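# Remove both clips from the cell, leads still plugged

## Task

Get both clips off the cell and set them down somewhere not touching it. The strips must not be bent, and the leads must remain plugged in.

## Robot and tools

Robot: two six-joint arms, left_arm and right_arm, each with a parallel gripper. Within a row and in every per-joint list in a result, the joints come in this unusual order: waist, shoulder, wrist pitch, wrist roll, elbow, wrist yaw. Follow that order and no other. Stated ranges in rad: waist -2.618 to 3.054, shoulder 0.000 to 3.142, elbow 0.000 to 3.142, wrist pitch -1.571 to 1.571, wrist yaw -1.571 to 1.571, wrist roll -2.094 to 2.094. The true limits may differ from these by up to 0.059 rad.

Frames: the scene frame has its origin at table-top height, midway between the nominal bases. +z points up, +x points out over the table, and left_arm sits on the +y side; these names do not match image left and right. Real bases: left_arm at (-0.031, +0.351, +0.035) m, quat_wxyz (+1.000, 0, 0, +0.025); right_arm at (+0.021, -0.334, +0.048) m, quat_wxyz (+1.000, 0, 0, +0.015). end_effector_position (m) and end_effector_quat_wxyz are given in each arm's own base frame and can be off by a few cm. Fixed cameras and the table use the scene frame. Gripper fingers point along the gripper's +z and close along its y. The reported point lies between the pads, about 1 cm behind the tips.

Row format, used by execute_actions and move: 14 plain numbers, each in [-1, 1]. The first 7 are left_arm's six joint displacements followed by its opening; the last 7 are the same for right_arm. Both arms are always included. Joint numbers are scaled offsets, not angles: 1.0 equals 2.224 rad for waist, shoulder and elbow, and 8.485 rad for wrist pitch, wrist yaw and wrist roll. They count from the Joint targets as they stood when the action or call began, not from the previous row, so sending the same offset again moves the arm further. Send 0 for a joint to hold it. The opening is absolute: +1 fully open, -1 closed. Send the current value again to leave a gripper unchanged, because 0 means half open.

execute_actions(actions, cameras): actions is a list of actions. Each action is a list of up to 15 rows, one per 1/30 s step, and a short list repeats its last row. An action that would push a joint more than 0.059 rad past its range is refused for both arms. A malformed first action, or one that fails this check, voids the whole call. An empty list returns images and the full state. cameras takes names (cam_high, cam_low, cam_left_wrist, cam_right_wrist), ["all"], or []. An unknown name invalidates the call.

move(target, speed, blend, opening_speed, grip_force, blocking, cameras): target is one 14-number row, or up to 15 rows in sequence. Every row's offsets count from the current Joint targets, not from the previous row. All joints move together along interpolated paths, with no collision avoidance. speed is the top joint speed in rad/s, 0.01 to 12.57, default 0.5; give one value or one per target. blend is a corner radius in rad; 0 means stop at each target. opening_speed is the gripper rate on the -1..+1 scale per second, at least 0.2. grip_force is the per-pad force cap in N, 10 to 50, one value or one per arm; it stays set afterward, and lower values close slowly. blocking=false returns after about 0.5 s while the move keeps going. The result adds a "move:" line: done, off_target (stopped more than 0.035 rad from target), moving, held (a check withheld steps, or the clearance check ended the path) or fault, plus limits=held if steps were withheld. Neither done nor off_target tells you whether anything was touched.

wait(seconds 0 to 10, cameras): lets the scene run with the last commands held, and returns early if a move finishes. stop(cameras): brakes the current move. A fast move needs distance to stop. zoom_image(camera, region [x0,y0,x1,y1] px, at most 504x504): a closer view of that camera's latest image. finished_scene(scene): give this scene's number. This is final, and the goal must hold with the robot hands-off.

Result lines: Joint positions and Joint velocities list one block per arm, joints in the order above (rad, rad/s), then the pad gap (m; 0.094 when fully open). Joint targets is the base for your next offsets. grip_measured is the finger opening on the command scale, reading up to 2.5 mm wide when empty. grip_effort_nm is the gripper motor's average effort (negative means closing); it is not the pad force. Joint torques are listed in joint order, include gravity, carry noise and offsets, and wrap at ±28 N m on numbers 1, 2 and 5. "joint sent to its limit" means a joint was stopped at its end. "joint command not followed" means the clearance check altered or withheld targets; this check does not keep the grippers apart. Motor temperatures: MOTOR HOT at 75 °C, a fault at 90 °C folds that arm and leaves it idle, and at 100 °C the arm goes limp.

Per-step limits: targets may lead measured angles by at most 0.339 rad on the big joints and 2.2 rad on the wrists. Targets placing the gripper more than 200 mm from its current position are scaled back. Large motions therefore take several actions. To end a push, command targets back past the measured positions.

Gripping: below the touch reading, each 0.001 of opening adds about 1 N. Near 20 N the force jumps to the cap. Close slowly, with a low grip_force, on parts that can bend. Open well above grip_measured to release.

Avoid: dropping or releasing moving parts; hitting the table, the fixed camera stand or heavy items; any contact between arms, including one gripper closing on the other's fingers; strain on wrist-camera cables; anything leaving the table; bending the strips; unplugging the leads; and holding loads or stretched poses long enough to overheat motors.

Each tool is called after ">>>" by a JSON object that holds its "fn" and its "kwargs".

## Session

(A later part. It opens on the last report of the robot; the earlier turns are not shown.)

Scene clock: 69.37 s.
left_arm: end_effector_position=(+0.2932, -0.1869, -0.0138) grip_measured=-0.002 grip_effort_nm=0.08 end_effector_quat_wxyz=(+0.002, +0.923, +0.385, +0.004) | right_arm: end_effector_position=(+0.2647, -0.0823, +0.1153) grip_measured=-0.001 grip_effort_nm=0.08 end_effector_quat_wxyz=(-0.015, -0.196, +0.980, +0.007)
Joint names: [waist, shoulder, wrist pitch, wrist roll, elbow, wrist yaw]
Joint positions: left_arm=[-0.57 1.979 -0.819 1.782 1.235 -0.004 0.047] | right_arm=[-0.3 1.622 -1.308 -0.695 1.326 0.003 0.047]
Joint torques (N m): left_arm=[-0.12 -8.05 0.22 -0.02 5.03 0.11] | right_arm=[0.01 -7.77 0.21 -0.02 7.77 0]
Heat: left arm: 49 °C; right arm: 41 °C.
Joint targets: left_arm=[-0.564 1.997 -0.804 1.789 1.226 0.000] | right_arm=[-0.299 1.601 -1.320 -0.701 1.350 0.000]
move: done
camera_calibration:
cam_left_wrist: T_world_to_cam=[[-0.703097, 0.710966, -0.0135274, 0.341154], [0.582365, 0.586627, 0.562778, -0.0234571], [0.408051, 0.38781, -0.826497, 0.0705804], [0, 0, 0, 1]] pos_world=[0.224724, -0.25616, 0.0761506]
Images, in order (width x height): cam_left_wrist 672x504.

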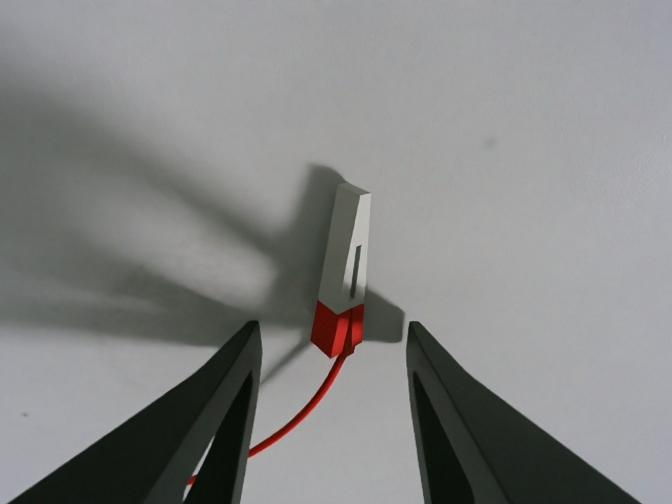

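>>> {"fn": "move", "kwargs": {"target": [[0,-0.0742,-0.0418,0,0.1187,0,0.0,0,0,0,0,0,0,0.0],[0,-0.1785,-0.0727,0,0.1007,0,0.0,0,0,0,0,0,0,0.0],[0.2536,-0.1785,-0.0727,0,0.1007,0,0.0,0,0,0,0,0,0,0.0]], "speed": [0.3,0.6,0.8], "blend": [0.05,0.05,0], "cameras": ["cam_low","cam_high"]}}

>>> {"fn": "zoom_image", "kwargs": {"camera": "cam_high", "region": [220, 170, 440, 400]}}

>>> {"fn": "zoom_image", "kwargs": {"camera": "cam_low", "region": [260, 230, 400, 330]}}

Scene clock: 72.57 s.
left_arm: end_effector_position=(+0.2856, +0.0013, +0.1524) grip_measured=-0.002 grip_effort_nm=0.08 end_effector_quat_wxyz=(+0.004, +0.777, +0.629, +0.008) | right_arm: end_effector_position=(+0.2647, -0.0823, +0.1153) grip_measured=-0.001 grip_effort_nm=0.08 end_effector_quat_wxyz=(-0.015, -0.196, +0.980, +0.007)
Joint names: [waist, shoulder, wrist pitch, wrist roll, elbow, wrist yaw]
Joint positions: left_arm=[0.002 1.61 -1.405 1.783 1.461 -0.004 0.047] | right_arm=[-0.3 1.622 -1.308 -0.695 1.326 0.003 0.047]
Joint torques (N m): left_arm=[-0.7 -7.76 0 -0.05 5.6 0.1] | right_arm=[-0.08 -7.86 0.21 0 7.64 -0.04]
Heat: left arm: 49 °C; right arm: 41 °C.
Joint targets: left_arm=[0.000 1.600 -1.421 1.790 1.451 0.000] | right_arm=[-0.299 1.601 -1.320 -0.701 1.350 0.000]
move: done
Images, in order (width x height): cam_high 672x504, cam_low 672x504.

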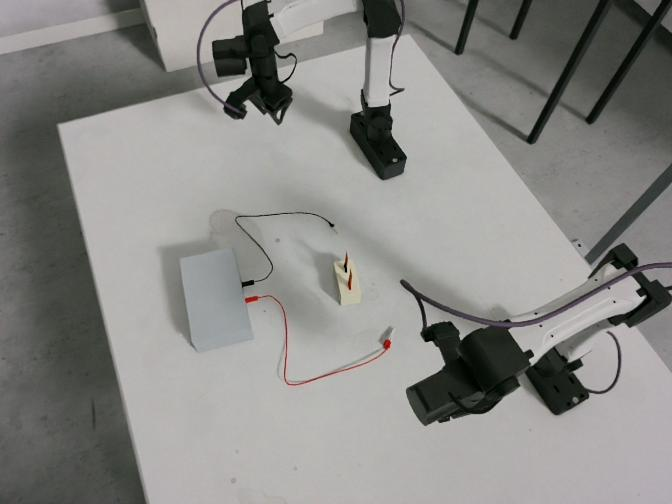

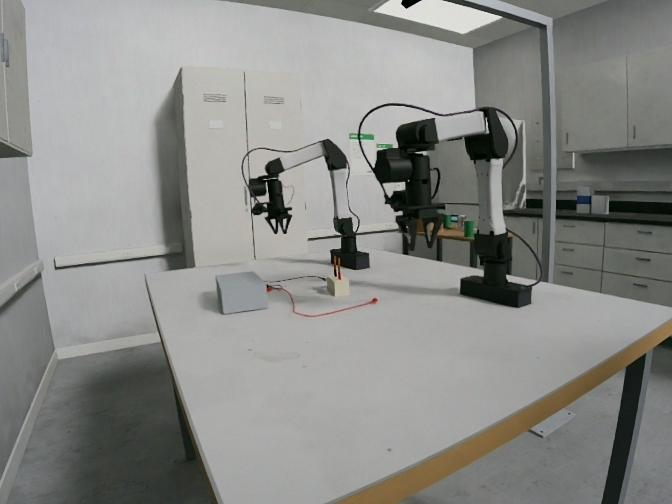

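Scaled by 2.191 from the camera's 672x504 image, which has a finer 960x720 frame.

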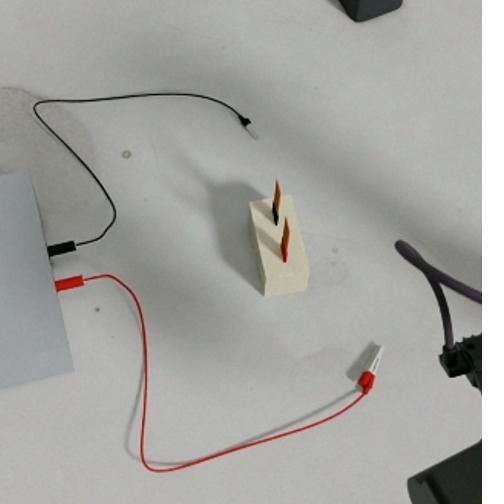

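Scaled by 3.600 from the camera's 672x504 image, which has a finer 960x720 frame.

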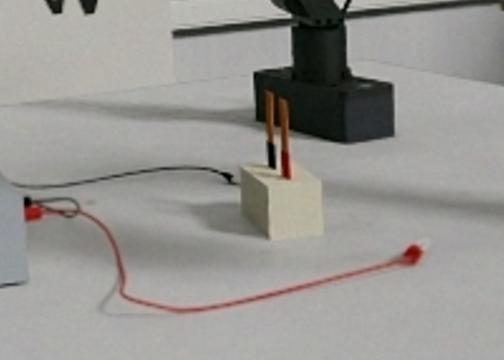

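Both clips are off the cell and clear of it, both leads are still plugged in, and the strips are straight.

>>> {"fn": "finished_scene", "kwargs": {"scene": 2}}

The scene is finished: the task was done.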